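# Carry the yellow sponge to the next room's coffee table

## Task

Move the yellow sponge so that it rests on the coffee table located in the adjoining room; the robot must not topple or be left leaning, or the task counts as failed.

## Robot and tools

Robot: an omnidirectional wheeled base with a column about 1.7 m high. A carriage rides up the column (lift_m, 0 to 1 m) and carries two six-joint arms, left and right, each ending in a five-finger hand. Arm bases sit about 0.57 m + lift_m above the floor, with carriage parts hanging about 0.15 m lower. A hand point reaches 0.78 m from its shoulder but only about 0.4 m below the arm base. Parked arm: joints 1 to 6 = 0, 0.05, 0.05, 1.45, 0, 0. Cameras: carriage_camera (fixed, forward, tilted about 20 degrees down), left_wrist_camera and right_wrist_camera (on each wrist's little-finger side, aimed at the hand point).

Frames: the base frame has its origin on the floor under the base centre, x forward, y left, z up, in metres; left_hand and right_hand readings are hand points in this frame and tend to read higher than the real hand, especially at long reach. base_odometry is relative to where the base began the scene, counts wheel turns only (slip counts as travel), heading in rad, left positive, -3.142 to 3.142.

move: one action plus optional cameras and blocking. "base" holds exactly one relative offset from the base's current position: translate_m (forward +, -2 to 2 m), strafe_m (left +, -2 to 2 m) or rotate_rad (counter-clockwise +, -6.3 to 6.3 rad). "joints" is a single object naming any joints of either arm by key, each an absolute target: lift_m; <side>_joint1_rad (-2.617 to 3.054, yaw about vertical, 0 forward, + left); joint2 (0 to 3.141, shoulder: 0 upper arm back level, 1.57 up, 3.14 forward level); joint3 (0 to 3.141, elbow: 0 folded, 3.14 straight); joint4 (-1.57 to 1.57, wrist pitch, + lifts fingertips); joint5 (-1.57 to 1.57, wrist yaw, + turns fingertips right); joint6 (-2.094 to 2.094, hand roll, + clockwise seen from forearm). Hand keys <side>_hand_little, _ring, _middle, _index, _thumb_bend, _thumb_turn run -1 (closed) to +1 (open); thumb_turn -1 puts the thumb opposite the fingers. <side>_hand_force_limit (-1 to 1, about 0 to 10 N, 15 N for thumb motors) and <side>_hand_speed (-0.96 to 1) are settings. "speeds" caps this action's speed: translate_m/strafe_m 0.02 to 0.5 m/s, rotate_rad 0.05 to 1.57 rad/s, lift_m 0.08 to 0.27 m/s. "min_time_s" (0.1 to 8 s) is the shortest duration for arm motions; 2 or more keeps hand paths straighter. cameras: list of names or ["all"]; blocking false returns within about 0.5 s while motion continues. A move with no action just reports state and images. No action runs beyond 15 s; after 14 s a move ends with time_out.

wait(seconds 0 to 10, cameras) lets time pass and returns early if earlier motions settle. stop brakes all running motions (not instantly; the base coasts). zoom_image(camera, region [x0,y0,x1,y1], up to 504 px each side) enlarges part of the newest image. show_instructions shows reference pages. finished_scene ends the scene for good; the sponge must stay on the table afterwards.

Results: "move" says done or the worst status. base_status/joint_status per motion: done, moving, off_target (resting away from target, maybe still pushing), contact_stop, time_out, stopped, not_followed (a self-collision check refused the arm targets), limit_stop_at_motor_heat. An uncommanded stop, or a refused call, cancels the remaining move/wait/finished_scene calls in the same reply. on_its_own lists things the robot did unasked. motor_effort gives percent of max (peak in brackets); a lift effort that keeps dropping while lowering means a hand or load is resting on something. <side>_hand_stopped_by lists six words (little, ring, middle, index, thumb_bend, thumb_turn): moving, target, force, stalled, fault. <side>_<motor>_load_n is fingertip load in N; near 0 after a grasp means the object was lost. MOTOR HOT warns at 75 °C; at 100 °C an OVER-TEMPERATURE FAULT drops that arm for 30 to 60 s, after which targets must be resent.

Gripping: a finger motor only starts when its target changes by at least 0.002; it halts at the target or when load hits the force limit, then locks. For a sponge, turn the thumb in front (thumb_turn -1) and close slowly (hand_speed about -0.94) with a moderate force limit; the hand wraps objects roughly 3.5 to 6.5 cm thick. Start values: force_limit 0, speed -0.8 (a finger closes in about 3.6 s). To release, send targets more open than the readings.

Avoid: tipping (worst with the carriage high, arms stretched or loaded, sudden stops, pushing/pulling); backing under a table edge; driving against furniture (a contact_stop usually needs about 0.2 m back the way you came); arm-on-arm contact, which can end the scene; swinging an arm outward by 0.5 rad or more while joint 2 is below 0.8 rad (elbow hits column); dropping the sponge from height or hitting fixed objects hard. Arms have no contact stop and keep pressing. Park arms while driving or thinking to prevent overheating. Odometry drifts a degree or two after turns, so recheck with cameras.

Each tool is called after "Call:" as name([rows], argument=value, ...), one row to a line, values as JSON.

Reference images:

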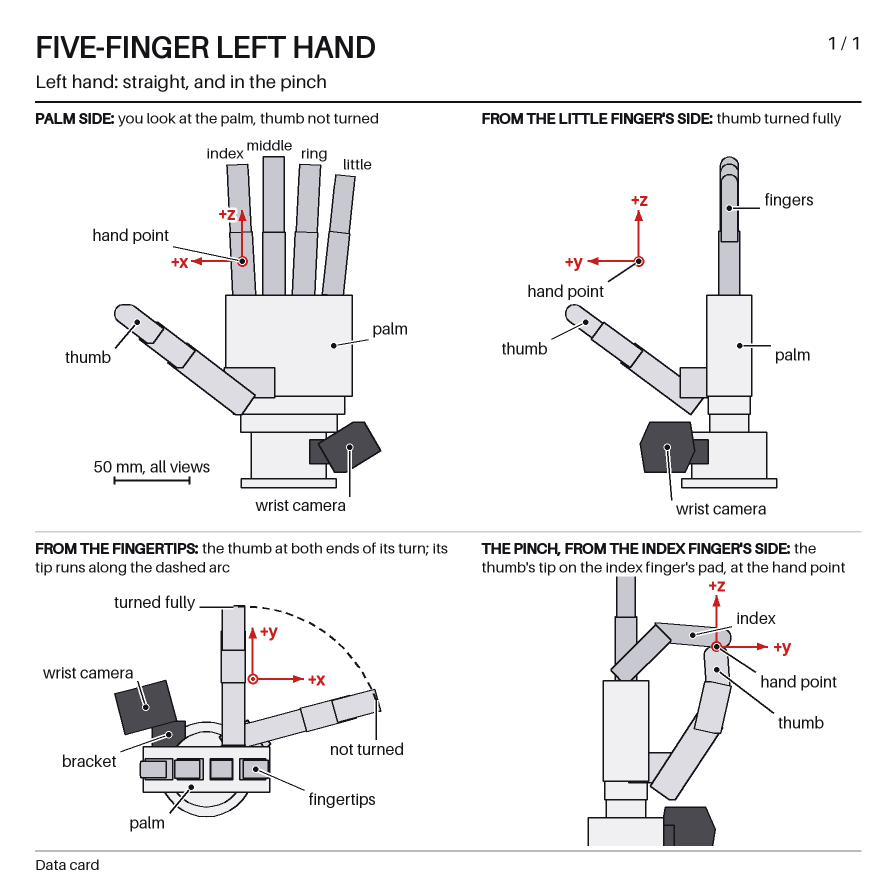

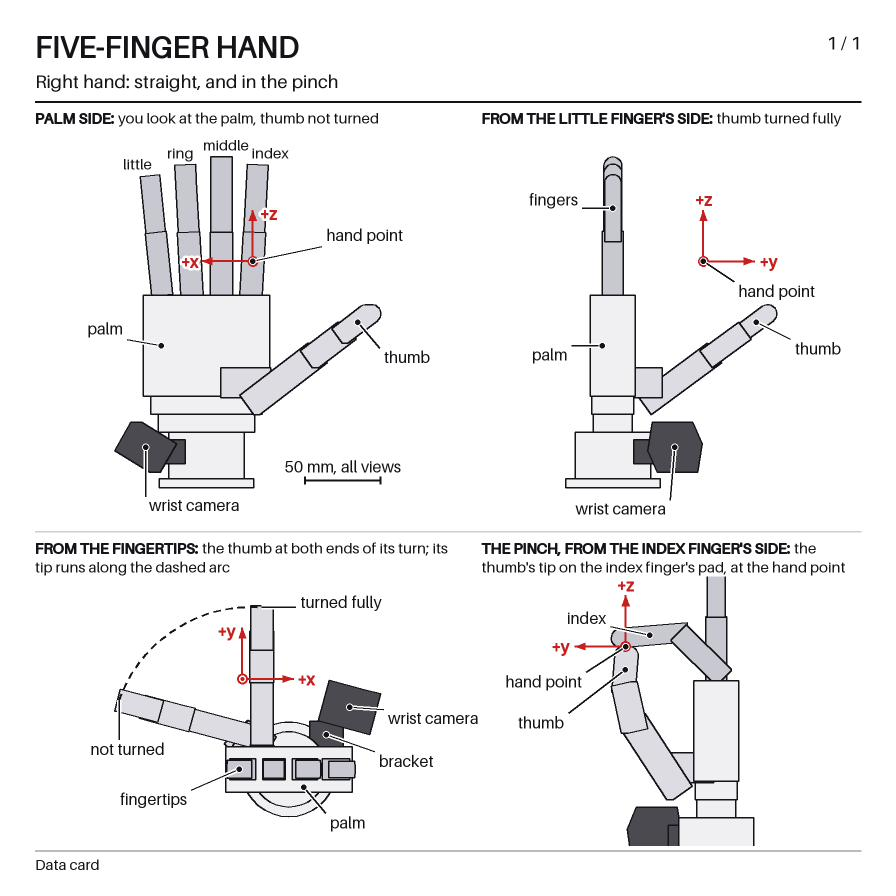

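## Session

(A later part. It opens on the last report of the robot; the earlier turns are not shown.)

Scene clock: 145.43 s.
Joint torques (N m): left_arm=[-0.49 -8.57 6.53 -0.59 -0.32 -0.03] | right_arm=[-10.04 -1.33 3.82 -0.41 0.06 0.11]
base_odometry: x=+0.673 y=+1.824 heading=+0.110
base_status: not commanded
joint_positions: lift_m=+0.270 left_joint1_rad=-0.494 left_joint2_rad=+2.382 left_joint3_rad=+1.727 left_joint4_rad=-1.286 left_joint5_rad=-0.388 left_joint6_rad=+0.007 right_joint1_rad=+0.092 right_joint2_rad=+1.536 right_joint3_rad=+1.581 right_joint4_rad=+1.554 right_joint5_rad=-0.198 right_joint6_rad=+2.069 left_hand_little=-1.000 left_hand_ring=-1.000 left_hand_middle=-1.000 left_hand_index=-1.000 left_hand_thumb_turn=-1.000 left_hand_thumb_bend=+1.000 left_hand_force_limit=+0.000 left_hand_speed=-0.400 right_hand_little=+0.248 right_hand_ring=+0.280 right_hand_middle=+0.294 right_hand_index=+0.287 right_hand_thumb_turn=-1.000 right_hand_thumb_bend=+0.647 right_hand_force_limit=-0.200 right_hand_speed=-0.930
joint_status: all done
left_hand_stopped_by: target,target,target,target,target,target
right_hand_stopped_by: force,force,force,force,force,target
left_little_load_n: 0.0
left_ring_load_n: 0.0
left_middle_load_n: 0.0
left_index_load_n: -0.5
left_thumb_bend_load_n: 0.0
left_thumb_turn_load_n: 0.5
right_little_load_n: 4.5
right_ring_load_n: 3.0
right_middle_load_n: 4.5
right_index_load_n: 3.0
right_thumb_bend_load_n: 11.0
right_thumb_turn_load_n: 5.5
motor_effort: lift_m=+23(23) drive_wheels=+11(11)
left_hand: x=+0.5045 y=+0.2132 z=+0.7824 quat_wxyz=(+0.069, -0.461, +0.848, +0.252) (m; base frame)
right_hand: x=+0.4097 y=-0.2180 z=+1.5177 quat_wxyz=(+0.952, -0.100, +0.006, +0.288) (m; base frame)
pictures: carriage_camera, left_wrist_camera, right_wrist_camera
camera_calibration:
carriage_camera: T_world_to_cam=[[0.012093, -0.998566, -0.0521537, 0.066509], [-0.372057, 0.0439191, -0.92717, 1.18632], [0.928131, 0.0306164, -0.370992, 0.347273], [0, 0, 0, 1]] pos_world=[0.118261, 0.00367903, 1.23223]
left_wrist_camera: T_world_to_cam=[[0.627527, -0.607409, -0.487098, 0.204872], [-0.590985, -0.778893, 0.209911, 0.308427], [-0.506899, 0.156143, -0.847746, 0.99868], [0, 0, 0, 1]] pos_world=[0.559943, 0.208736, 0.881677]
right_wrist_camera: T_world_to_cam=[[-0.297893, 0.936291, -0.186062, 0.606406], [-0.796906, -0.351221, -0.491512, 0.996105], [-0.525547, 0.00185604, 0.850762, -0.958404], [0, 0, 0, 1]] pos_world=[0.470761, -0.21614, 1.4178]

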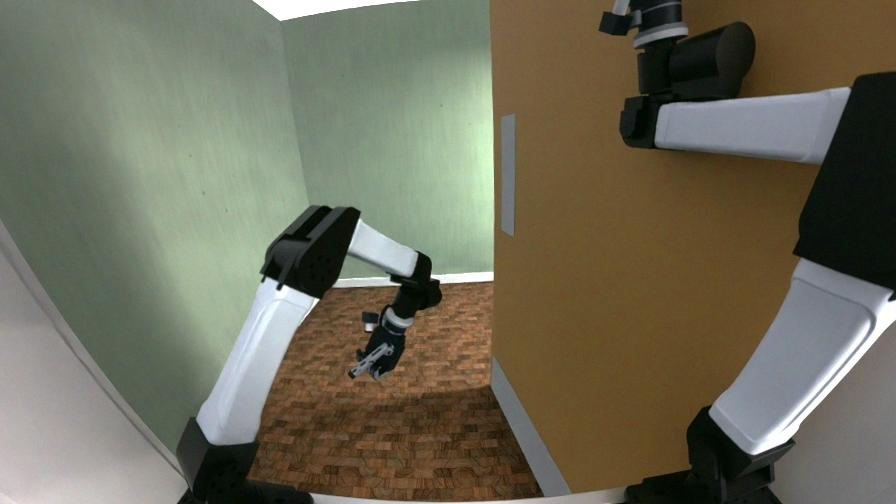

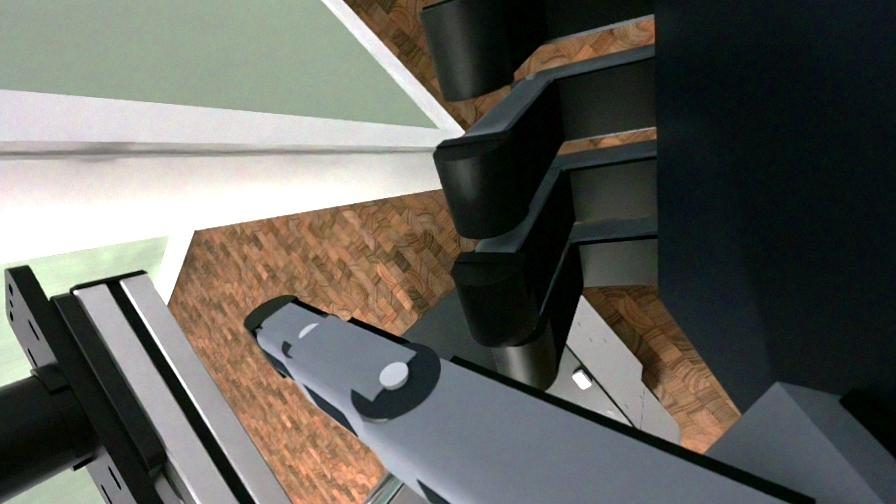

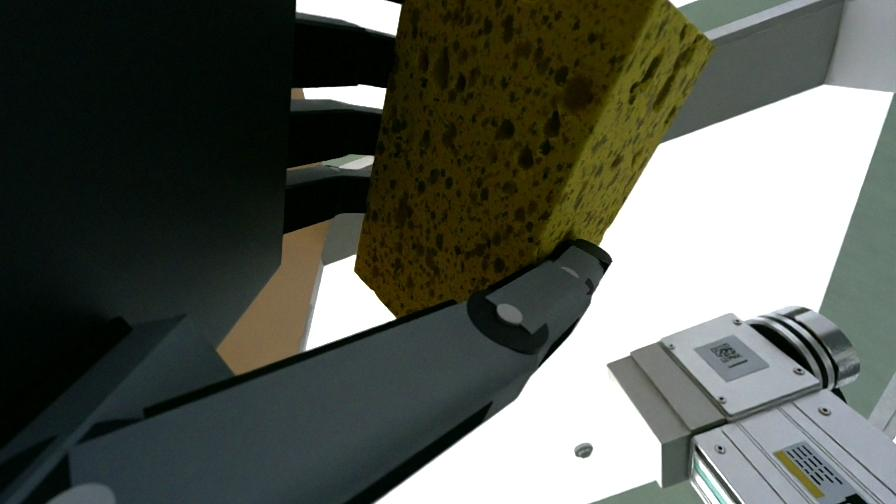

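Call:
move(base={"translate_m": -0.1}, speeds={"translate_m": 0.1}, joints={"left_joint4_rad": 0})

Call:
move(base={"strafe_m": 0.055}, speeds={"strafe_m": 0.08}, joints={"left_joint1_rad": -0.05, "left_joint2_rad": 1.57, "left_joint3_rad": 1.57, "left_joint5_rad": 0, "right_joint1_rad": -0.12}, cameras=["all"])

Scene clock: 152.70 s.
Joint torques (N m): left_arm=[-0.35 -10.3 8.35 1.86 -0.22 -0.03] | right_arm=[-19.92 1.09 5.91 -0.4 0.04 0.13]
move: done
base_odometry: x=+0.574 y=+1.813 heading=+0.110
base_status: done
joint_positions: lift_m=+0.270 left_joint1_rad=-0.495 left_joint2_rad=+2.382 left_joint3_rad=+1.727 left_joint4_rad=-0.018 left_joint5_rad=-0.389 left_joint6_rad=+0.007 right_joint1_rad=+0.191 right_joint2_rad=+1.515 right_joint3_rad=+1.559 right_joint4_rad=+1.553 right_joint5_rad=-0.198 right_joint6_rad=+2.069 left_hand_little=-1.000 left_hand_ring=-1.000 left_hand_middle=-1.000 left_hand_index=-1.000 left_hand_thumb_turn=-1.000 left_hand_thumb_bend=+1.000 left_hand_force_limit=+0.000 left_hand_speed=-0.400 right_hand_little=+0.248 right_hand_ring=+0.280 right_hand_middle=+0.294 right_hand_index=+0.287 right_hand_thumb_turn=-1.000 right_hand_thumb_bend=+0.647 right_hand_force_limit=-0.200 right_hand_speed=-0.930
joint_status: all done
left_hand_stopped_by: target,target,target,target,target,target
right_hand_stopped_by: force,force,force,force,force,target
left_little_load_n: 0.0
left_ring_load_n: 0.0
left_middle_load_n: -0.5
left_index_load_n: 0.0
left_thumb_bend_load_n: 0.5
left_thumb_turn_load_n: 0.0
right_little_load_n: 4.0
right_ring_load_n: 3.5
right_middle_load_n: 4.0
right_index_load_n: 3.0
right_thumb_bend_load_n: 10.5
right_thumb_turn_load_n: 5.5
motor_effort: lift_m=+23(23) drive_wheels=+6(13)
left_hand: x=+0.7878 y=+0.0599 z=+0.7953 quat_wxyz=(+0.368, -0.522, +0.718, -0.275) (m; base frame)
right_hand: x=+0.3947 y=-0.2014 z=+1.5175 quat_wxyz=(+0.937, -0.100, +0.002, +0.335) (m; base frame)
pictures: none

Scene clock: 154.23 s.
Joint torques (N m): left_arm=[0.65 -7.42 6.08 2.01 0.2 -0.03] | right_arm=[-10.89 2.03 5.65 -0.43 0.07 0.12]
move: off_target
base_odometry: x=+0.567 y=+1.868 heading=+0.111
base_status: done
joint_positions: lift_m=+0.270 left_joint1_rad=-0.055 left_joint2_rad=+1.580 left_joint3_rad=+1.578 left_joint4_rad=+0.001 left_joint5_rad=-0.013 left_joint6_rad=+0.006 right_joint1_rad=-0.010 right_joint2_rad=+1.507 right_joint3_rad=+1.562 right_joint4_rad=+1.551 right_joint5_rad=-0.198 right_joint6_rad=+2.069 left_hand_little=-1.000 left_hand_ring=-1.000 left_hand_middle=-1.000 left_hand_index=-1.000 left_hand_thumb_turn=-1.000 left_hand_thumb_bend=+1.000 left_hand_force_limit=+0.000 left_hand_speed=-0.400 right_hand_little=+0.248 right_hand_ring=+0.280 right_hand_middle=+0.294 right_hand_index=+0.287 right_hand_thumb_turn=-1.000 right_hand_thumb_bend=+0.647 right_hand_force_limit=-0.200 right_hand_speed=-0.930
joint_status: right_joint1_rad off_target (ended at -0.010, target -0.120); the others done
left_hand_stopped_by: target,target,target,target,target,target
right_hand_stopped_by: force,force,force,force,force,target
left_little_load_n: 0.0
left_ring_load_n: 0.0
left_middle_load_n: 0.0
left_index_load_n: 0.0
left_thumb_bend_load_n: 0.0
left_thumb_turn_load_n: 0.0
right_little_load_n: 4.0
right_ring_load_n: 3.0
right_middle_load_n: 4.5
right_index_load_n: 3.0
right_thumb_bend_load_n: 10.5
right_thumb_turn_load_n: 5.5
motor_effort: lift_m=+23(23) drive_wheels=-17(20)
left_hand: x=+0.7614 y=+0.2534 z=+1.1906 quat_wxyz=(+0.491, -0.488, +0.512, -0.509) (m; base frame)
right_hand: x=+0.4081 y=-0.2369 z=+1.5193 quat_wxyz=(+0.966, -0.100, +0.008, +0.239) (m; base frame)
pictures: carriage_camera, left_wrist_camera, right_wrist_camera
camera_calibration:
carriage_camera: T_world_to_cam=[[0.012093, -0.998566, -0.0521537, 0.066509], [-0.372057, 0.0439191, -0.92717, 1.18632], [0.928131, 0.0306164, -0.370992, 0.347273], [0, 0, 0, 1]] pos_world=[0.118261, 0.00367903, 1.23223]
left_wrist_camera: T_world_to_cam=[[0.0379728, -0.278004, 0.959829, -1.09041], [-0.530471, -0.819615, -0.216406, 0.877805], [0.846852, -0.500944, -0.178596, -0.192196], [0, 0, 0, 1]] pos_world=[0.669818, 0.320044, 1.20224]
right_wrist_camera: T_world_to_cam=[[-0.199623, 0.96178, -0.187428, 0.591933], [-0.825361, -0.268137, -0.496872, 1.02836], [-0.528139, 0.0555088, 0.847342, -0.941654], [0, 0, 0, 1]] pos_world=[0.469609, -0.241298, 1.41981]

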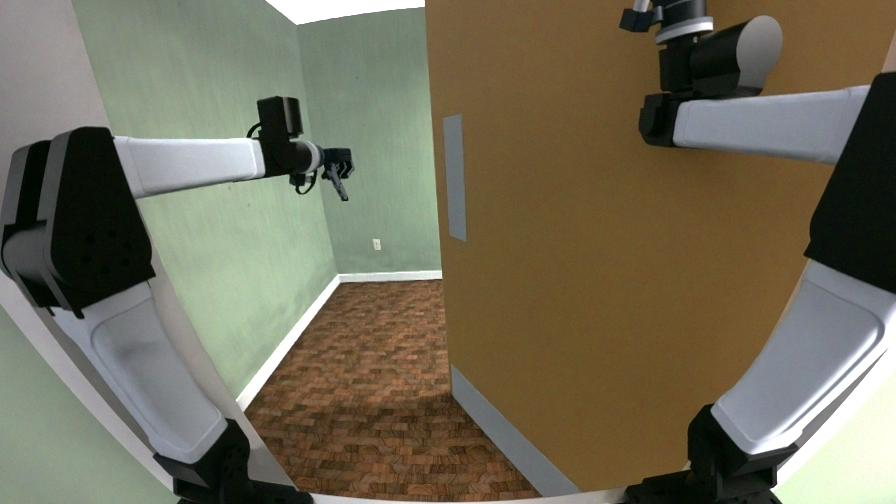

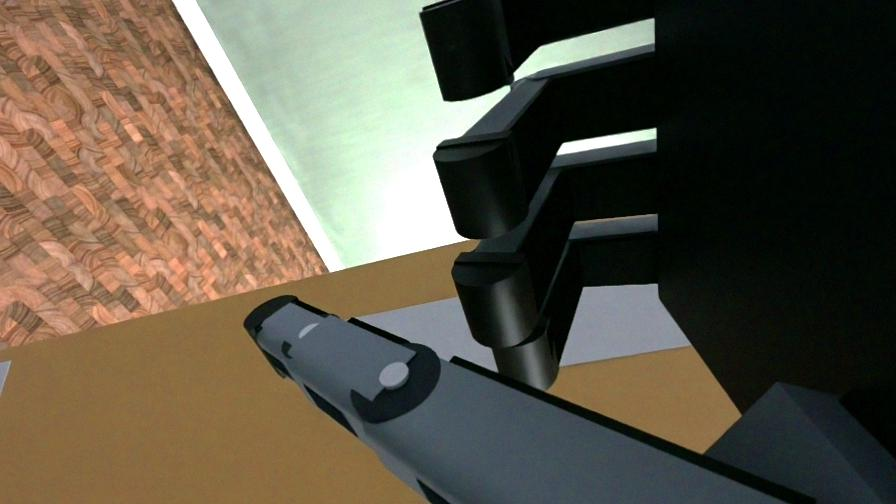

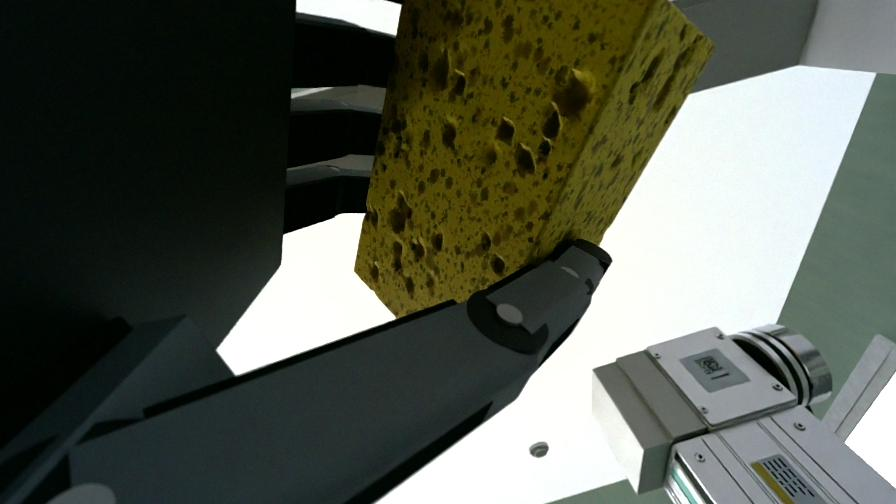

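Call:
zoom_image(camera="carriage_camera", region=[700, 300, 896, 504])

Call:
zoom_image(camera="carriage_camera", region=[0, 270, 200, 504])

Scaled by 2.471 from the camera's 896x504 image, which has a finer 1280x720 frame.

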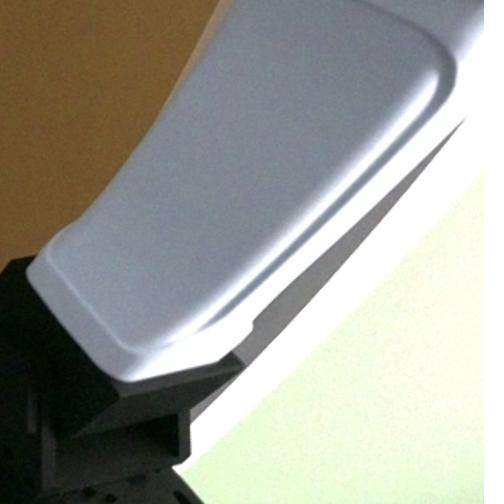

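Scaled by 2.154 from the camera's 896x504 image, which has a finer 1280x720 frame.

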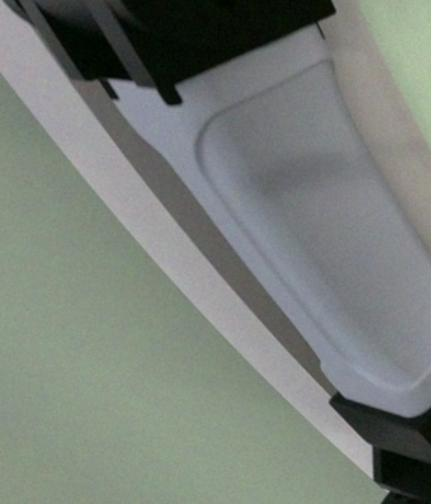

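Call:
move(joints={"right_joint1_rad": -0.2, "right_joint2_rad": 2.35, "right_joint3_rad": 2.35}, min_time_s=3, cameras=["carriage_camera"])

Scene clock: 167.17 s.
Joint torques (N m): left_arm=[0.69 -7.38 6.15 2.08 0.17 -0.03] | right_arm=[-12.59 -6.8 5.27 -0.43 0.06 0.11]
move: off_target
base_odometry: x=+0.567 y=+1.868 heading=+0.111
base_status: not commanded
joint_positions: lift_m=+0.270 left_joint1_rad=-0.055 left_joint2_rad=+1.580 left_joint3_rad=+1.578 left_joint4_rad=+0.001 left_joint5_rad=-0.010 left_joint6_rad=+0.006 right_joint1_rad=-0.073 right_joint2_rad=+2.307 right_joint3_rad=+2.347 right_joint4_rad=+1.556 right_joint5_rad=-0.198 right_joint6_rad=+2.069 left_hand_little=-1.000 left_hand_ring=-1.000 left_hand_middle=-1.000 left_hand_index=-1.000 left_hand_thumb_turn=-1.000 left_hand_thumb_bend=+1.000 left_hand_force_limit=+0.000 left_hand_speed=-0.400 right_hand_little=+0.248 right_hand_ring=+0.280 right_hand_middle=+0.294 right_hand_index=+0.287 right_hand_thumb_turn=-1.000 right_hand_thumb_bend=+0.647 right_hand_force_limit=-0.200 right_hand_speed=-0.930
joint_status: right_joint1_rad off_target (ended at -0.073, target -0.200); the others done
left_hand_stopped_by: target,target,target,target,target,target
right_hand_stopped_by: force,force,force,force,force,target
left_little_load_n: 0.0
left_ring_load_n: 0.0
left_middle_load_n: 0.0
left_index_load_n: 0.0
left_thumb_bend_load_n: 0.0
left_thumb_turn_load_n: 0.0
right_little_load_n: 4.5
right_ring_load_n: 3.0
right_middle_load_n: 4.0
right_index_load_n: 3.0
right_thumb_bend_load_n: 11.0
right_thumb_turn_load_n: 5.5
motor_effort: lift_m=+23(23) drive_wheels=-14(21)
left_hand: x=+0.7613 y=+0.2529 z=+1.1904 quat_wxyz=(+0.490, -0.487, +0.513, -0.509) (m; base frame)
right_hand: x=+0.6097 y=-0.2628 z=+1.4485 quat_wxyz=(+0.973, -0.098, +0.016, +0.209) (m; base frame)
pictures: carriage_camera
camera_calibration:
carriage_camera: T_world_to_cam=[[0.012093, -0.998566, -0.0521537, 0.066509], [-0.372057, 0.0439191, -0.92717, 1.18632], [0.928131, 0.0306164, -0.370992, 0.347273], [0, 0, 0, 1]] pos_world=[0.118261, 0.00367903, 1.23223]

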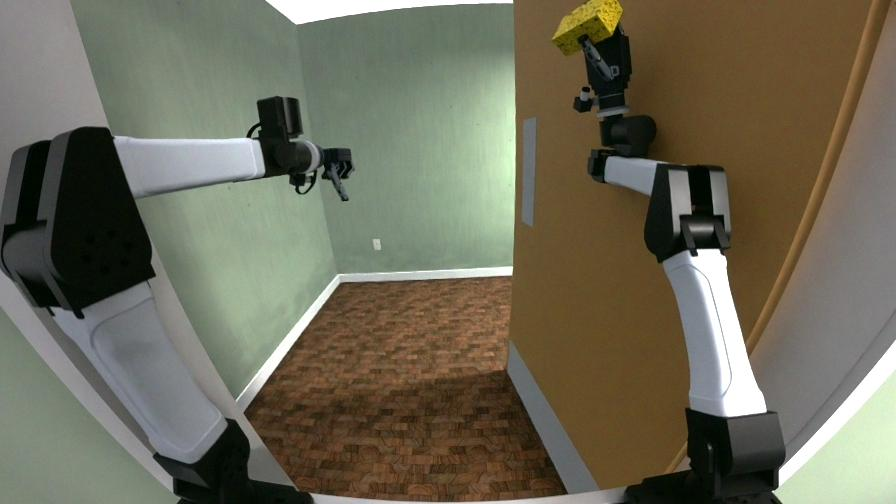

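Call:
move(joints={"right_joint1_rad": -0.33}, min_time_s=1.5)

Call:
move(base={"translate_m": 0.1}, speeds={"translate_m": 0.08}, cameras=["carriage_camera"])

Scene clock: 169.50 s.
Joint torques (N m): left_arm=[0.65 -7.42 6.12 2.04 0.17 -0.03] | right_arm=[-24.91 -6.79 5.27 -0.43 0.07 0.12]
move: off_target
base_odometry: x=+0.567 y=+1.868 heading=+0.111
base_status: not commanded
joint_positions: lift_m=+0.270 left_joint1_rad=-0.055 left_joint2_rad=+1.580 left_joint3_rad=+1.578 left_joint4_rad=+0.001 left_joint5_rad=-0.010 left_joint6_rad=+0.006 right_joint1_rad=-0.078 right_joint2_rad=+2.307 right_joint3_rad=+2.347 right_joint4_rad=+1.556 right_joint5_rad=-0.198 right_joint6_rad=+2.069 left_hand_little=-1.000 left_hand_ring=-1.000 left_hand_middle=-1.000 left_hand_index=-1.000 left_hand_thumb_turn=-1.000 left_hand_thumb_bend=+1.000 left_hand_force_limit=+0.000 left_hand_speed=-0.400 right_hand_little=+0.248 right_hand_ring=+0.280 right_hand_middle=+0.294 right_hand_index=+0.287 right_hand_thumb_turn=-1.000 right_hand_thumb_bend=+0.647 right_hand_force_limit=-0.200 right_hand_speed=-0.930
joint_status: right_joint1_rad off_target (ended at -0.078, target -0.330)
left_hand_stopped_by: target,target,target,target,target,target
right_hand_stopped_by: force,force,force,force,force,target
left_little_load_n: 0.0
left_ring_load_n: 0.0
left_middle_load_n: 0.0
left_index_load_n: 0.0
left_thumb_bend_load_n: 0.0
left_thumb_turn_load_n: 0.0
right_little_load_n: 4.0
right_ring_load_n: 3.0
right_middle_load_n: 4.5
right_index_load_n: 3.0
right_thumb_bend_load_n: 10.5
right_thumb_turn_load_n: 5.5
motor_effort: lift_m=+23(23) drive_wheels=-17(18)
left_hand: x=+0.7613 y=+0.2529 z=+1.1904 quat_wxyz=(+0.490, -0.487, +0.513, -0.509) (m; base frame)
right_hand: x=+0.6099 y=-0.2648 z=+1.4485 quat_wxyz=(+0.973, -0.098, +0.016, +0.206) (m; base frame)
pictures: none

Scene clock: 171.40 s.
Joint torques (N m): left_arm=[0.62 -7.3 6.2 2.19 0.17 -0.04] | right_arm=[-15.98 -7.34 4.88 -0.43 0.05 0.11]
move: done
base_odometry: x=+0.667 y=+1.879 heading=+0.112
base_status: done
joint_positions: lift_m=+0.270 left_joint1_rad=-0.055 left_joint2_rad=+1.580 left_joint3_rad=+1.578 left_joint4_rad=-0.008 left_joint5_rad=-0.010 left_joint6_rad=+0.006 right_joint1_rad=-0.169 right_joint2_rad=+2.312 right_joint3_rad=+2.350 right_joint4_rad=+1.556 right_joint5_rad=-0.198 right_joint6_rad=+2.069 left_hand_little=-1.000 left_hand_ring=-1.000 left_hand_middle=-1.000 left_hand_index=-1.000 left_hand_thumb_turn=-1.000 left_hand_thumb_bend=+1.000 left_hand_force_limit=+0.000 left_hand_speed=-0.400 right_hand_little=+0.248 right_hand_ring=+0.280 right_hand_middle=+0.294 right_hand_index=+0.287 right_hand_thumb_turn=-1.000 right_hand_thumb_bend=+0.647 right_hand_force_limit=-0.200 right_hand_speed=-0.930
joint_status: not commanded
left_hand_stopped_by: target,target,target,target,target,target
right_hand_stopped_by: force,force,force,force,force,target
left_little_load_n: 0.0
left_ring_load_n: 0.0
left_middle_load_n: 0.0
left_index_load_n: 0.0
left_thumb_bend_load_n: 0.0
left_thumb_turn_load_n: 0.0
right_little_load_n: 4.5
right_ring_load_n: 3.0
right_middle_load_n: 4.5
right_index_load_n: 3.0
right_thumb_bend_load_n: 10.5
right_thumb_turn_load_n: 5.5
on_its_own: right_joint1_rad moved -0.090 toward your old target -0.330
motor_effort: lift_m=+23(23) drive_wheels=-5(21)
left_hand: x=+0.7608 y=+0.2529 z=+1.1882 quat_wxyz=(+0.488, -0.489, +0.515, -0.507) (m; base frame)
right_hand: x=+0.6138 y=-0.2997 z=+1.4474 quat_wxyz=(+0.982, -0.097, +0.021, +0.162) (m; base frame)
pictures: carriage_camera
camera_calibration:
carriage_camera: T_world_to_cam=[[0.012093, -0.998566, -0.0521537, 0.066509], [-0.372057, 0.0439191, -0.92717, 1.18632], [0.928131, 0.0306164, -0.370992, 0.347273], [0, 0, 0, 1]] pos_world=[0.118261, 0.00367903, 1.23223]

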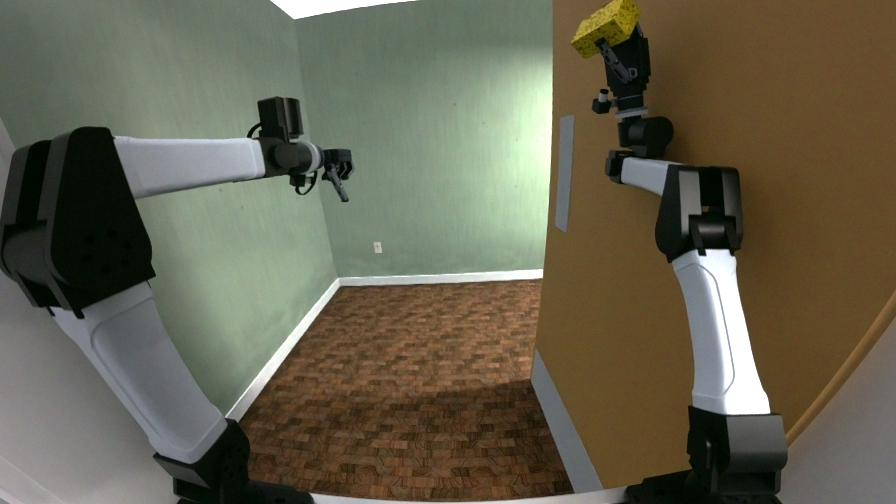

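Call:
move(base={"translate_m": 0.1}, speeds={"translate_m": 0.08}, cameras=["carriage_camera"])

Scene clock: 173.63 s.
Joint torques (N m): left_arm=[0.77 -7.53 5.97 2.11 0.18 -0.03] | right_arm=[-15.57 -7.36 4.89 -0.42 0.03 0.12]
move: done
base_odometry: x=+0.766 y=+1.891 heading=+0.113
base_status: done
joint_positions: lift_m=+0.270 left_joint1_rad=-0.055 left_joint2_rad=+1.580 left_joint3_rad=+1.578 left_joint4_rad=-0.008 left_joint5_rad=-0.010 left_joint6_rad=+0.006 right_joint1_rad=-0.172 right_joint2_rad=+2.312 right_joint3_rad=+2.350 right_joint4_rad=+1.556 right_joint5_rad=-0.198 right_joint6_rad=+2.069 left_hand_little=-1.000 left_hand_ring=-1.000 left_hand_middle=-1.000 left_hand_index=-1.000 left_hand_thumb_turn=-1.000 left_hand_thumb_bend=+1.000 left_hand_force_limit=+0.000 left_hand_speed=-0.400 right_hand_little=+0.248 right_hand_ring=+0.280 right_hand_middle=+0.294 right_hand_index=+0.287 right_hand_thumb_turn=-1.000 right_hand_thumb_bend=+0.647 right_hand_force_limit=-0.200 right_hand_speed=-0.930
joint_status: not commanded
left_hand_stopped_by: target,target,target,target,target,target
right_hand_stopped_by: force,force,force,force,force,target
left_little_load_n: 0.0
left_ring_load_n: 0.0
left_middle_load_n: 0.0
left_index_load_n: 0.0
left_thumb_bend_load_n: 0.0
left_thumb_turn_load_n: 0.0
right_little_load_n: 4.5
right_ring_load_n: 3.0
right_middle_load_n: 4.0
right_index_load_n: 3.5
right_thumb_bend_load_n: 10.5
right_thumb_turn_load_n: 6.0
motor_effort: lift_m=+23(23) drive_wheels=-6(14)
left_hand: x=+0.7607 y=+0.2529 z=+1.1880 quat_wxyz=(+0.488, -0.490, +0.515, -0.507) (m; base frame)
right_hand: x=+0.6142 y=-0.3013 z=+1.4472 quat_wxyz=(+0.982, -0.097, +0.022, +0.160) (m; base frame)
pictures: carriage_camera
camera_calibration:
carriage_camera: T_world_to_cam=[[0.012093, -0.998566, -0.0521537, 0.066509], [-0.372057, 0.0439191, -0.92717, 1.18632], [0.928131, 0.0306164, -0.370992, 0.347273], [0, 0, 0, 1]] pos_world=[0.118261, 0.00367903, 1.23223]

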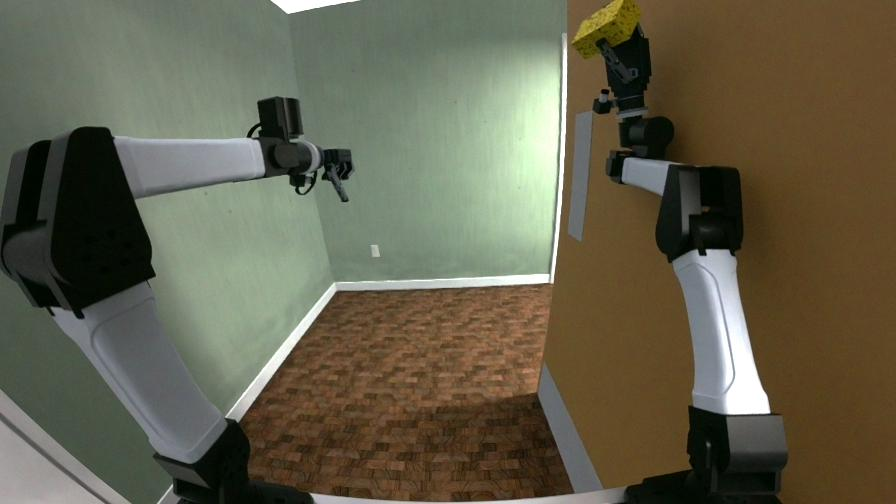

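Call:
move(base={"translate_m": 0.15}, speeds={"translate_m": 0.08}, cameras=["carriage_camera"])

Scene clock: 176.27 s.
Joint torques (N m): left_arm=[0.68 -7.36 6.06 2.14 0.18 -0.04] | right_arm=[-12.51 -7.75 4.97 -0.41 0.06 0.12]
move: done
base_odometry: x=+0.915 y=+1.908 heading=+0.114
base_status: done
joint_positions: lift_m=+0.270 left_joint1_rad=-0.055 left_joint2_rad=+1.580 left_joint3_rad=+1.578 left_joint4_rad=-0.009 left_joint5_rad=-0.010 left_joint6_rad=+0.006 right_joint1_rad=-0.204 right_joint2_rad=+2.315 right_joint3_rad=+2.350 right_joint4_rad=+1.556 right_joint5_rad=-0.198 right_joint6_rad=+2.069 left_hand_little=-1.000 left_hand_ring=-1.000 left_hand_middle=-1.000 left_hand_index=-1.000 left_hand_thumb_turn=-1.000 left_hand_thumb_bend=+1.000 left_hand_force_limit=+0.000 left_hand_speed=-0.400 right_hand_little=+0.248 right_hand_ring=+0.280 right_hand_middle=+0.294 right_hand_index=+0.287 right_hand_thumb_turn=-1.000 right_hand_thumb_bend=+0.647 right_hand_force_limit=-0.200 right_hand_speed=-0.930
joint_status: not commanded
left_hand_stopped_by: target,target,target,target,target,target
right_hand_stopped_by: force,force,force,force,force,target
left_little_load_n: 0.0
left_ring_load_n: 0.0
left_middle_load_n: 0.0
left_index_load_n: 0.0
left_thumb_bend_load_n: 0.0
left_thumb_turn_load_n: 0.0
right_little_load_n: 4.0
right_ring_load_n: 3.0
right_middle_load_n: 4.0
right_index_load_n: 3.0
right_thumb_bend_load_n: 10.5
right_thumb_turn_load_n: 6.0
on_its_own: right_joint1_rad moved -0.032 toward your old target -0.330
motor_effort: lift_m=+23(23) drive_wheels=-6(15)
left_hand: x=+0.7607 y=+0.2529 z=+1.1879 quat_wxyz=(+0.488, -0.490, +0.515, -0.507) (m; base frame)
right_hand: x=+0.6157 y=-0.3138 z=+1.4462 quat_wxyz=(+0.984, -0.096, +0.025, +0.145) (m; base frame)
pictures: carriage_camera
camera_calibration:
carriage_camera: T_world_to_cam=[[0.012093, -0.998566, -0.0521537, 0.066509], [-0.372057, 0.0439191, -0.92717, 1.18632], [0.928131, 0.0306164, -0.370992, 0.347273], [0, 0, 0, 1]] pos_world=[0.118261, 0.00367903, 1.23223]

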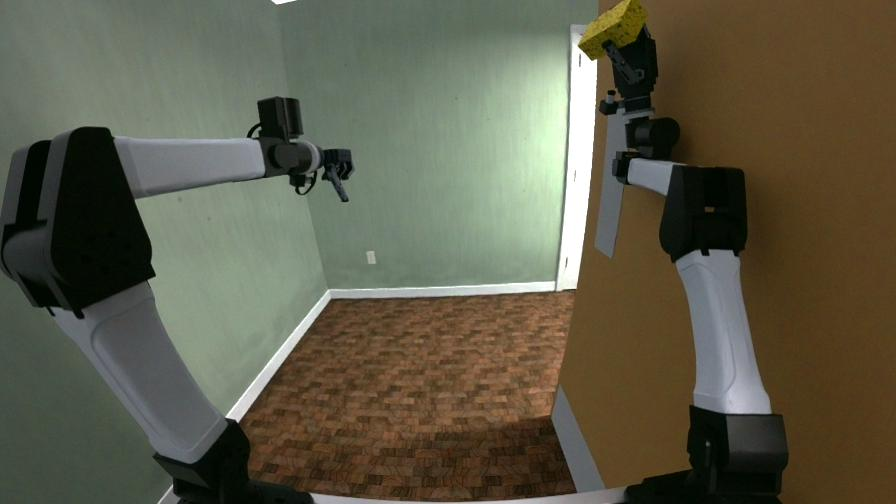

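Call:
move(base={"translate_m": 0.25}, speeds={"translate_m": 0.1}, cameras=["carriage_camera"])

Scene clock: 179.77 s.
Joint torques (N m): left_arm=[0.65 -7.34 6.32 2.11 0.18 -0.02] | right_arm=[2.11 23.61 -10.25 -0.95 0.07 0.09]
move: done
base_odometry: x=+1.163 y=+1.937 heading=+0.114
base_status: done
joint_positions: lift_m=+0.270 left_joint1_rad=-0.055 left_joint2_rad=+1.580 left_joint3_rad=+1.577 left_joint4_rad=-0.008 left_joint5_rad=-0.009 left_joint6_rad=+0.006 right_joint1_rad=-0.353 right_joint2_rad=+1.995 right_joint3_rad=+2.485 right_joint4_rad=+1.522 right_joint5_rad=-0.201 right_joint6_rad=+2.069 left_hand_little=-1.000 left_hand_ring=-1.000 left_hand_middle=-1.000 left_hand_index=-1.000 left_hand_thumb_turn=-1.000 left_hand_thumb_bend=+1.000 left_hand_force_limit=+0.000 left_hand_speed=-0.400 right_hand_little=+0.248 right_hand_ring=+0.280 right_hand_middle=+0.294 right_hand_index=+0.287 right_hand_thumb_turn=-1.000 right_hand_thumb_bend=+0.647 right_hand_force_limit=-0.200 right_hand_speed=-0.930
joint_status: not commanded
left_hand_stopped_by: target,target,target,target,target,target
right_hand_stopped_by: force,force,force,force,force,target
left_little_load_n: 0.0
left_ring_load_n: 0.0
left_middle_load_n: 0.0
left_index_load_n: 0.5
left_thumb_bend_load_n: 0.0
left_thumb_turn_load_n: 0.0
right_little_load_n: 4.5
right_ring_load_n: 3.5
right_middle_load_n: 4.5
right_index_load_n: 3.5
right_thumb_bend_load_n: 10.5
right_thumb_turn_load_n: 5.5
motor_effort: lift_m=+24(24) drive_wheels=+11(25)
left_hand: x=+0.7607 y=+0.2527 z=+1.1873 quat_wxyz=(+0.487, -0.490, +0.516, -0.507) (m; base frame)
right_hand: x=+0.4007 y=-0.2933 z=+1.5448 quat_wxyz=(+0.970, -0.179, -0.158, +0.049) (m; base frame)
pictures: carriage_camera
camera_calibration:
carriage_camera: T_world_to_cam=[[0.012093, -0.998566, -0.0521537, 0.066509], [-0.372057, 0.0439191, -0.92717, 1.18632], [0.928131, 0.0306164, -0.370992, 0.347273], [0, 0, 0, 1]] pos_world=[0.118261, 0.00367903, 1.23223]

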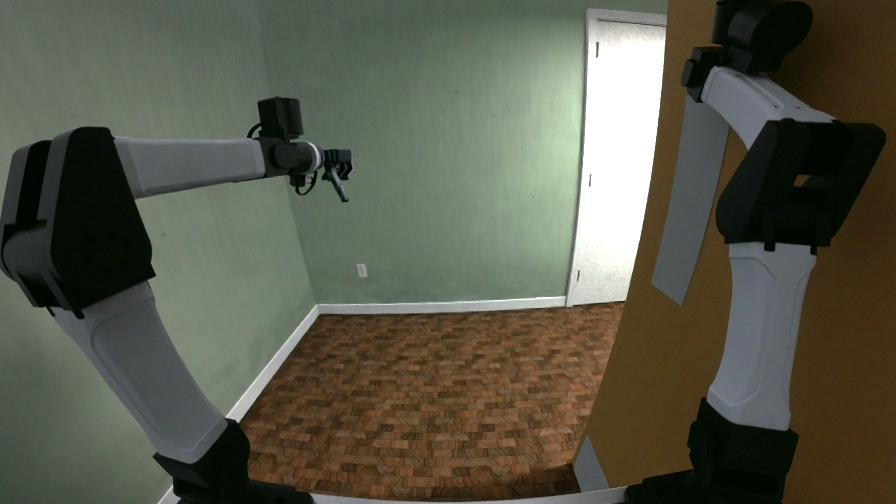

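Call:
move(joints={"right_joint1_rad": -0.33, "right_joint2_rad": 1.95, "right_joint3_rad": 2.48, "right_joint4_rad": 1.52}, cameras=["all"])

Scene clock: 181.30 s.
Joint torques (N m): left_arm=[0.65 -7.42 6.22 2.08 0.16 -0.03] | right_arm=[-5.97 -4.72 1.43 -1.28 0.05 0.09]
move: off_target
base_odometry: x=+1.164 y=+1.937 heading=+0.114
base_status: not commanded
joint_positions: lift_m=+0.270 left_joint1_rad=-0.055 left_joint2_rad=+1.580 left_joint3_rad=+1.577 left_joint4_rad=-0.008 left_joint5_rad=-0.009 left_joint6_rad=+0.006 right_joint1_rad=-0.271 right_joint2_rad=+1.939 right_joint3_rad=+2.491 right_joint4_rad=+1.525 right_joint5_rad=-0.200 right_joint6_rad=+2.069 left_hand_little=-1.000 left_hand_ring=-1.000 left_hand_middle=-1.000 left_hand_index=-1.000 left_hand_thumb_turn=-1.000 left_hand_thumb_bend=+1.000 left_hand_force_limit=+0.000 left_hand_speed=-0.400 right_hand_little=+0.248 right_hand_ring=+0.280 right_hand_middle=+0.294 right_hand_index=+0.287 right_hand_thumb_turn=-1.000 right_hand_thumb_bend=+0.647 right_hand_force_limit=-0.200 right_hand_speed=-0.930
joint_status: right_joint1_rad off_target (ended at -0.270, target -0.330); the others done
left_hand_stopped_by: target,target,target,target,target,target
right_hand_stopped_by: force,force,force,force,force,target
left_little_load_n: 0.0
left_ring_load_n: 0.0
left_middle_load_n: 0.0
left_index_load_n: 0.0
left_thumb_bend_load_n: 0.0
left_thumb_turn_load_n: 0.0
right_little_load_n: 4.5
right_ring_load_n: 3.0
right_middle_load_n: 4.0
right_index_load_n: 3.0
right_thumb_bend_load_n: 10.5
right_thumb_turn_load_n: 6.0
motor_effort: lift_m=+23(24) drive_wheels=+3(12)
left_hand: x=+0.7607 y=+0.2527 z=+1.1873 quat_wxyz=(+0.487, -0.490, +0.516, -0.507) (m; base frame)
right_hand: x=+0.3624 y=-0.2693 z=+1.5511 quat_wxyz=(+0.960, -0.183, -0.195, +0.085) (m; base frame)
pictures: carriage_camera, left_wrist_camera, right_wrist_camera
camera_calibration:
carriage_camera: T_world_to_cam=[[0.012093, -0.998566, -0.0521537, 0.066509], [-0.372057, 0.0439191, -0.92717, 1.18632], [0.928131, 0.0306164, -0.370992, 0.347273], [0, 0, 0, 1]] pos_world=[0.118261, 0.00367903, 1.23223]
left_wrist_camera: T_world_to_cam=[[0.0475206, -0.278668, 0.959211, -1.09379], [-0.536026, -0.817428, -0.210921, 0.873245], [0.842863, -0.504139, -0.188218, -0.177298], [0, 0, 0, 1]] pos_world=[0.669498, 0.319627, 1.19999]
right_wrist_camera: T_world_to_cam=[[0.158971, 0.951373, -0.263851, 0.605624], [-0.563387, -0.132049, -0.815572, 1.43382], [-0.810755, 0.278302, 0.514999, -0.312915], [0, 0, 0, 1]] pos_world=[0.457824, -0.299754, 1.49033]

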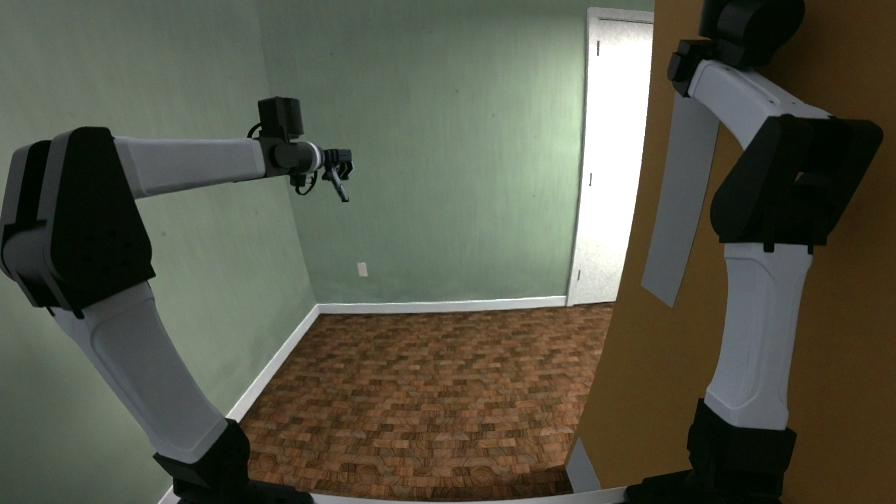

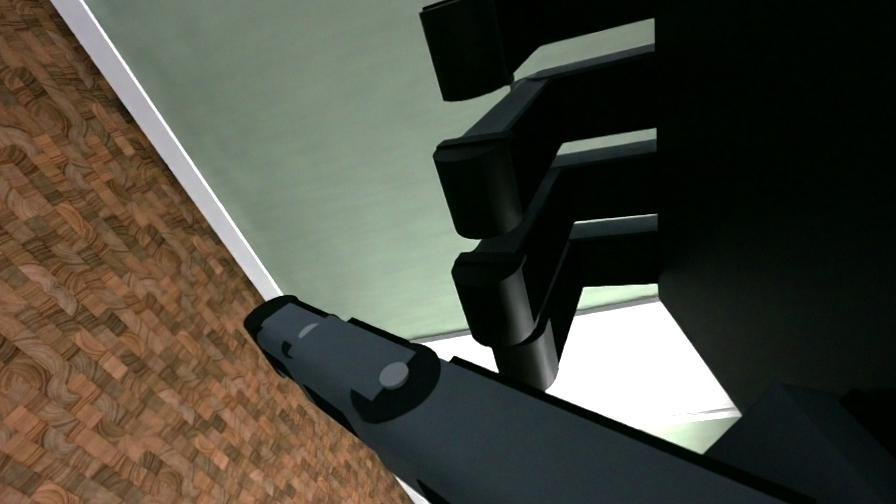

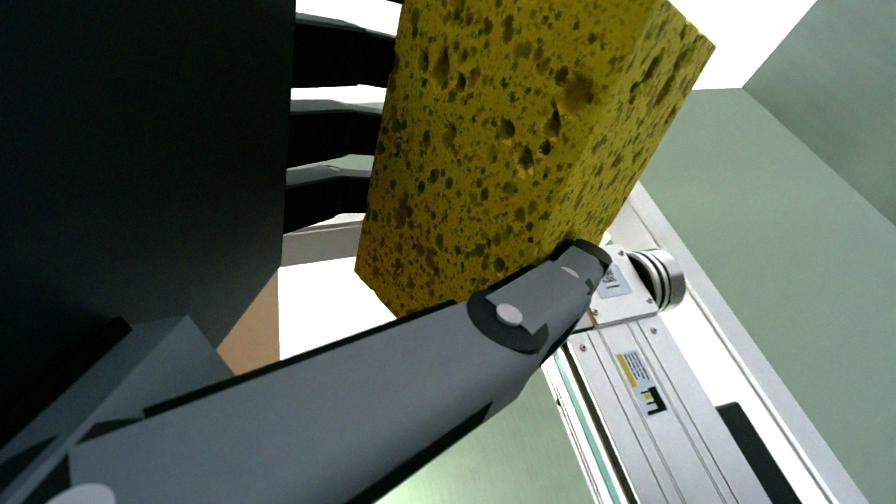

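Call:
move(joints={"right_joint1_rad": 0.08, "right_joint2_rad": 1.57, "right_joint3_rad": 1.57, "right_joint4_rad": 1.5}, min_time_s=2)

Call:
move(base={"translate_m": 0.25}, speeds={"translate_m": 0.12}, cameras=["carriage_camera", "right_wrist_camera"])

Scene clock: 184.43 s.
Joint torques (N m): left_arm=[0.28 -7.41 6.24 2.14 0.1 -0.02] | right_arm=[0.55 -7.66 4.44 -0.3 0.08 0.11]
move: done
base_odometry: x=+1.164 y=+1.937 heading=+0.114
base_status: not commanded
joint_positions: lift_m=+0.270 left_joint1_rad=-0.051 left_joint2_rad=+1.580 left_joint3_rad=+1.577 left_joint4_rad=-0.009 left_joint5_rad=-0.003 left_joint6_rad=+0.006 right_joint1_rad=+0.074 right_joint2_rad=+1.594 right_joint3_rad=+1.578 right_joint4_rad=+1.514 right_joint5_rad=-0.201 right_joint6_rad=+2.070 left_hand_little=-1.000 left_hand_ring=-1.000 left_hand_middle=-1.000 left_hand_index=-1.000 left_hand_thumb_turn=-1.000 left_hand_thumb_bend=+1.000 left_hand_force_limit=+0.000 left_hand_speed=-0.400 right_hand_little=+0.248 right_hand_ring=+0.280 right_hand_middle=+0.294 right_hand_index=+0.287 right_hand_thumb_turn=-1.000 right_hand_thumb_bend=+0.647 right_hand_force_limit=-0.200 right_hand_speed=-0.930
joint_status: all done
left_hand_stopped_by: target,target,target,target,target,target
right_hand_stopped_by: force,force,force,force,force,target
left_little_load_n: 0.0
left_ring_load_n: 0.0
left_middle_load_n: 0.0
left_index_load_n: 0.0
left_thumb_bend_load_n: 0.0
left_thumb_turn_load_n: 0.0
right_little_load_n: 4.0
right_ring_load_n: 3.0
right_middle_load_n: 4.0
right_index_load_n: 3.5
right_thumb_bend_load_n: 10.5
right_thumb_turn_load_n: 5.5
motor_effort: lift_m=+23(24) drive_wheels=+3(10)
left_hand: x=+0.7606 y=+0.2535 z=+1.1873 quat_wxyz=(+0.486, -0.489, +0.517, -0.507) (m; base frame)
right_hand: x=+0.4566 y=-0.2175 z=+1.5077 quat_wxyz=(+0.953, -0.090, +0.057, +0.284) (m; base frame)
pictures: none

Scene clock: 187.30 s.
Joint torques (N m): left_arm=[0.24 -7.45 6.22 2.13 0.11 -0.03] | right_arm=[0.5 -7.15 4.42 -0.27 0.09 0.1]
move: done
base_odometry: x=+1.412 y=+1.965 heading=+0.115
base_status: done
joint_positions: lift_m=+0.270 left_joint1_rad=-0.051 left_joint2_rad=+1.580 left_joint3_rad=+1.577 left_joint4_rad=-0.009 left_joint5_rad=-0.003 left_joint6_rad=+0.006 right_joint1_rad=+0.074 right_joint2_rad=+1.588 right_joint3_rad=+1.578 right_joint4_rad=+1.509 right_joint5_rad=-0.201 right_joint6_rad=+2.070 left_hand_little=-1.000 left_hand_ring=-1.000 left_hand_middle=-1.000 left_hand_index=-1.000 left_hand_thumb_turn=-1.000 left_hand_thumb_bend=+1.000 left_hand_force_limit=+0.000 left_hand_speed=-0.400 right_hand_little=+0.248 right_hand_ring=+0.280 right_hand_middle=+0.294 right_hand_index=+0.287 right_hand_thumb_turn=-1.000 right_hand_thumb_bend=+0.647 right_hand_force_limit=-0.200 right_hand_speed=-0.930
joint_status: not commanded
left_hand_stopped_by: target,target,target,target,target,target
right_hand_stopped_by: force,force,force,force,force,target
left_little_load_n: 0.0
left_ring_load_n: 0.0
left_middle_load_n: 0.0
left_index_load_n: 0.0
left_thumb_bend_load_n: 0.0
left_thumb_turn_load_n: 0.0
right_little_load_n: 4.0
right_ring_load_n: 3.0
right_middle_load_n: 4.0
right_index_load_n: 3.0
right_thumb_bend_load_n: 10.5
right_thumb_turn_load_n: 5.5
motor_effort: lift_m=+23(24) drive_wheels=-5(14)
left_hand: x=+0.7606 y=+0.2535 z=+1.1873 quat_wxyz=(+0.486, -0.489, +0.517, -0.507) (m; base frame)
right_hand: x=+0.4544 y=-0.2177 z=+1.5092 quat_wxyz=(+0.953, -0.091, +0.056, +0.284) (m; base frame)
pictures: carriage_camera, right_wrist_camera
camera_calibration:
carriage_camera: T_world_to_cam=[[0.012093, -0.998566, -0.0521537, 0.066509], [-0.372057, 0.0439191, -0.92717, 1.18632], [0.928131, 0.0306164, -0.370992, 0.347273], [0, 0, 0, 1]] pos_world=[0.118261, 0.00367903, 1.23223]
right_wrist_camera: T_world_to_cam=[[-0.299141, 0.939511, -0.166833, 0.590062], [-0.847929, -0.341918, -0.405104, 0.922447], [-0.437643, 0.020279, 0.89892, -1.03634], [0, 0, 0, 1]] pos_world=[0.505134, -0.217953, 1.40372]

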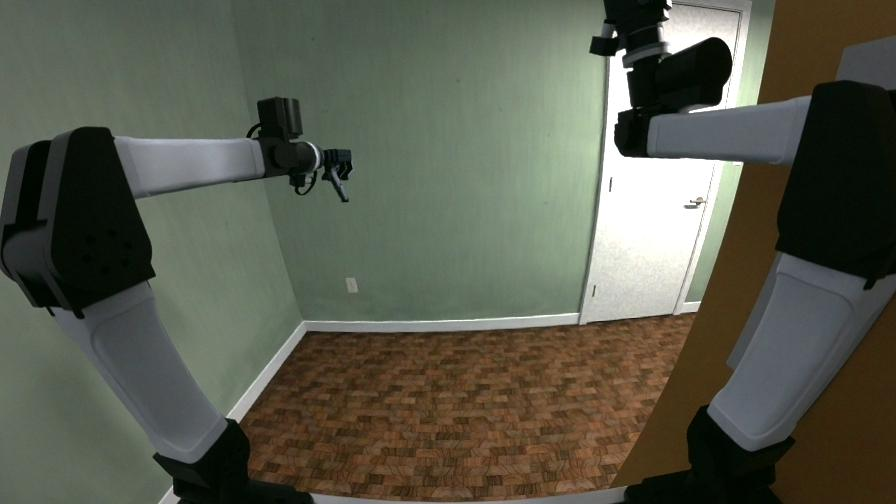

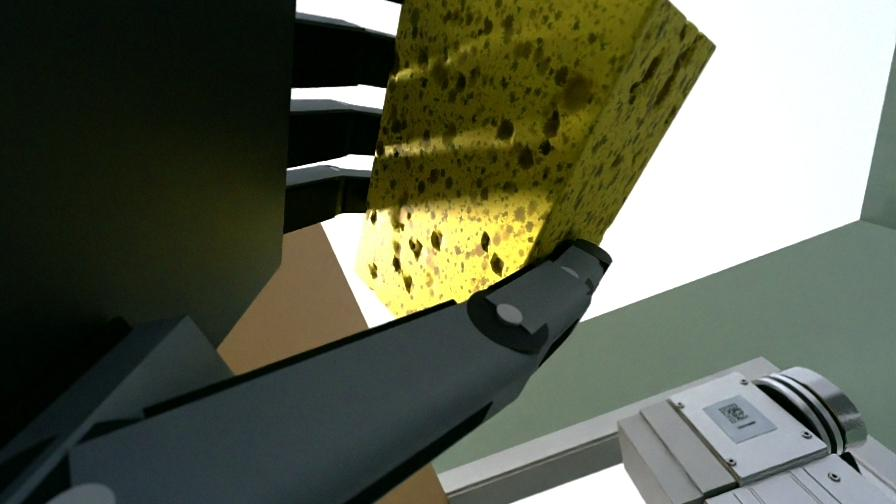

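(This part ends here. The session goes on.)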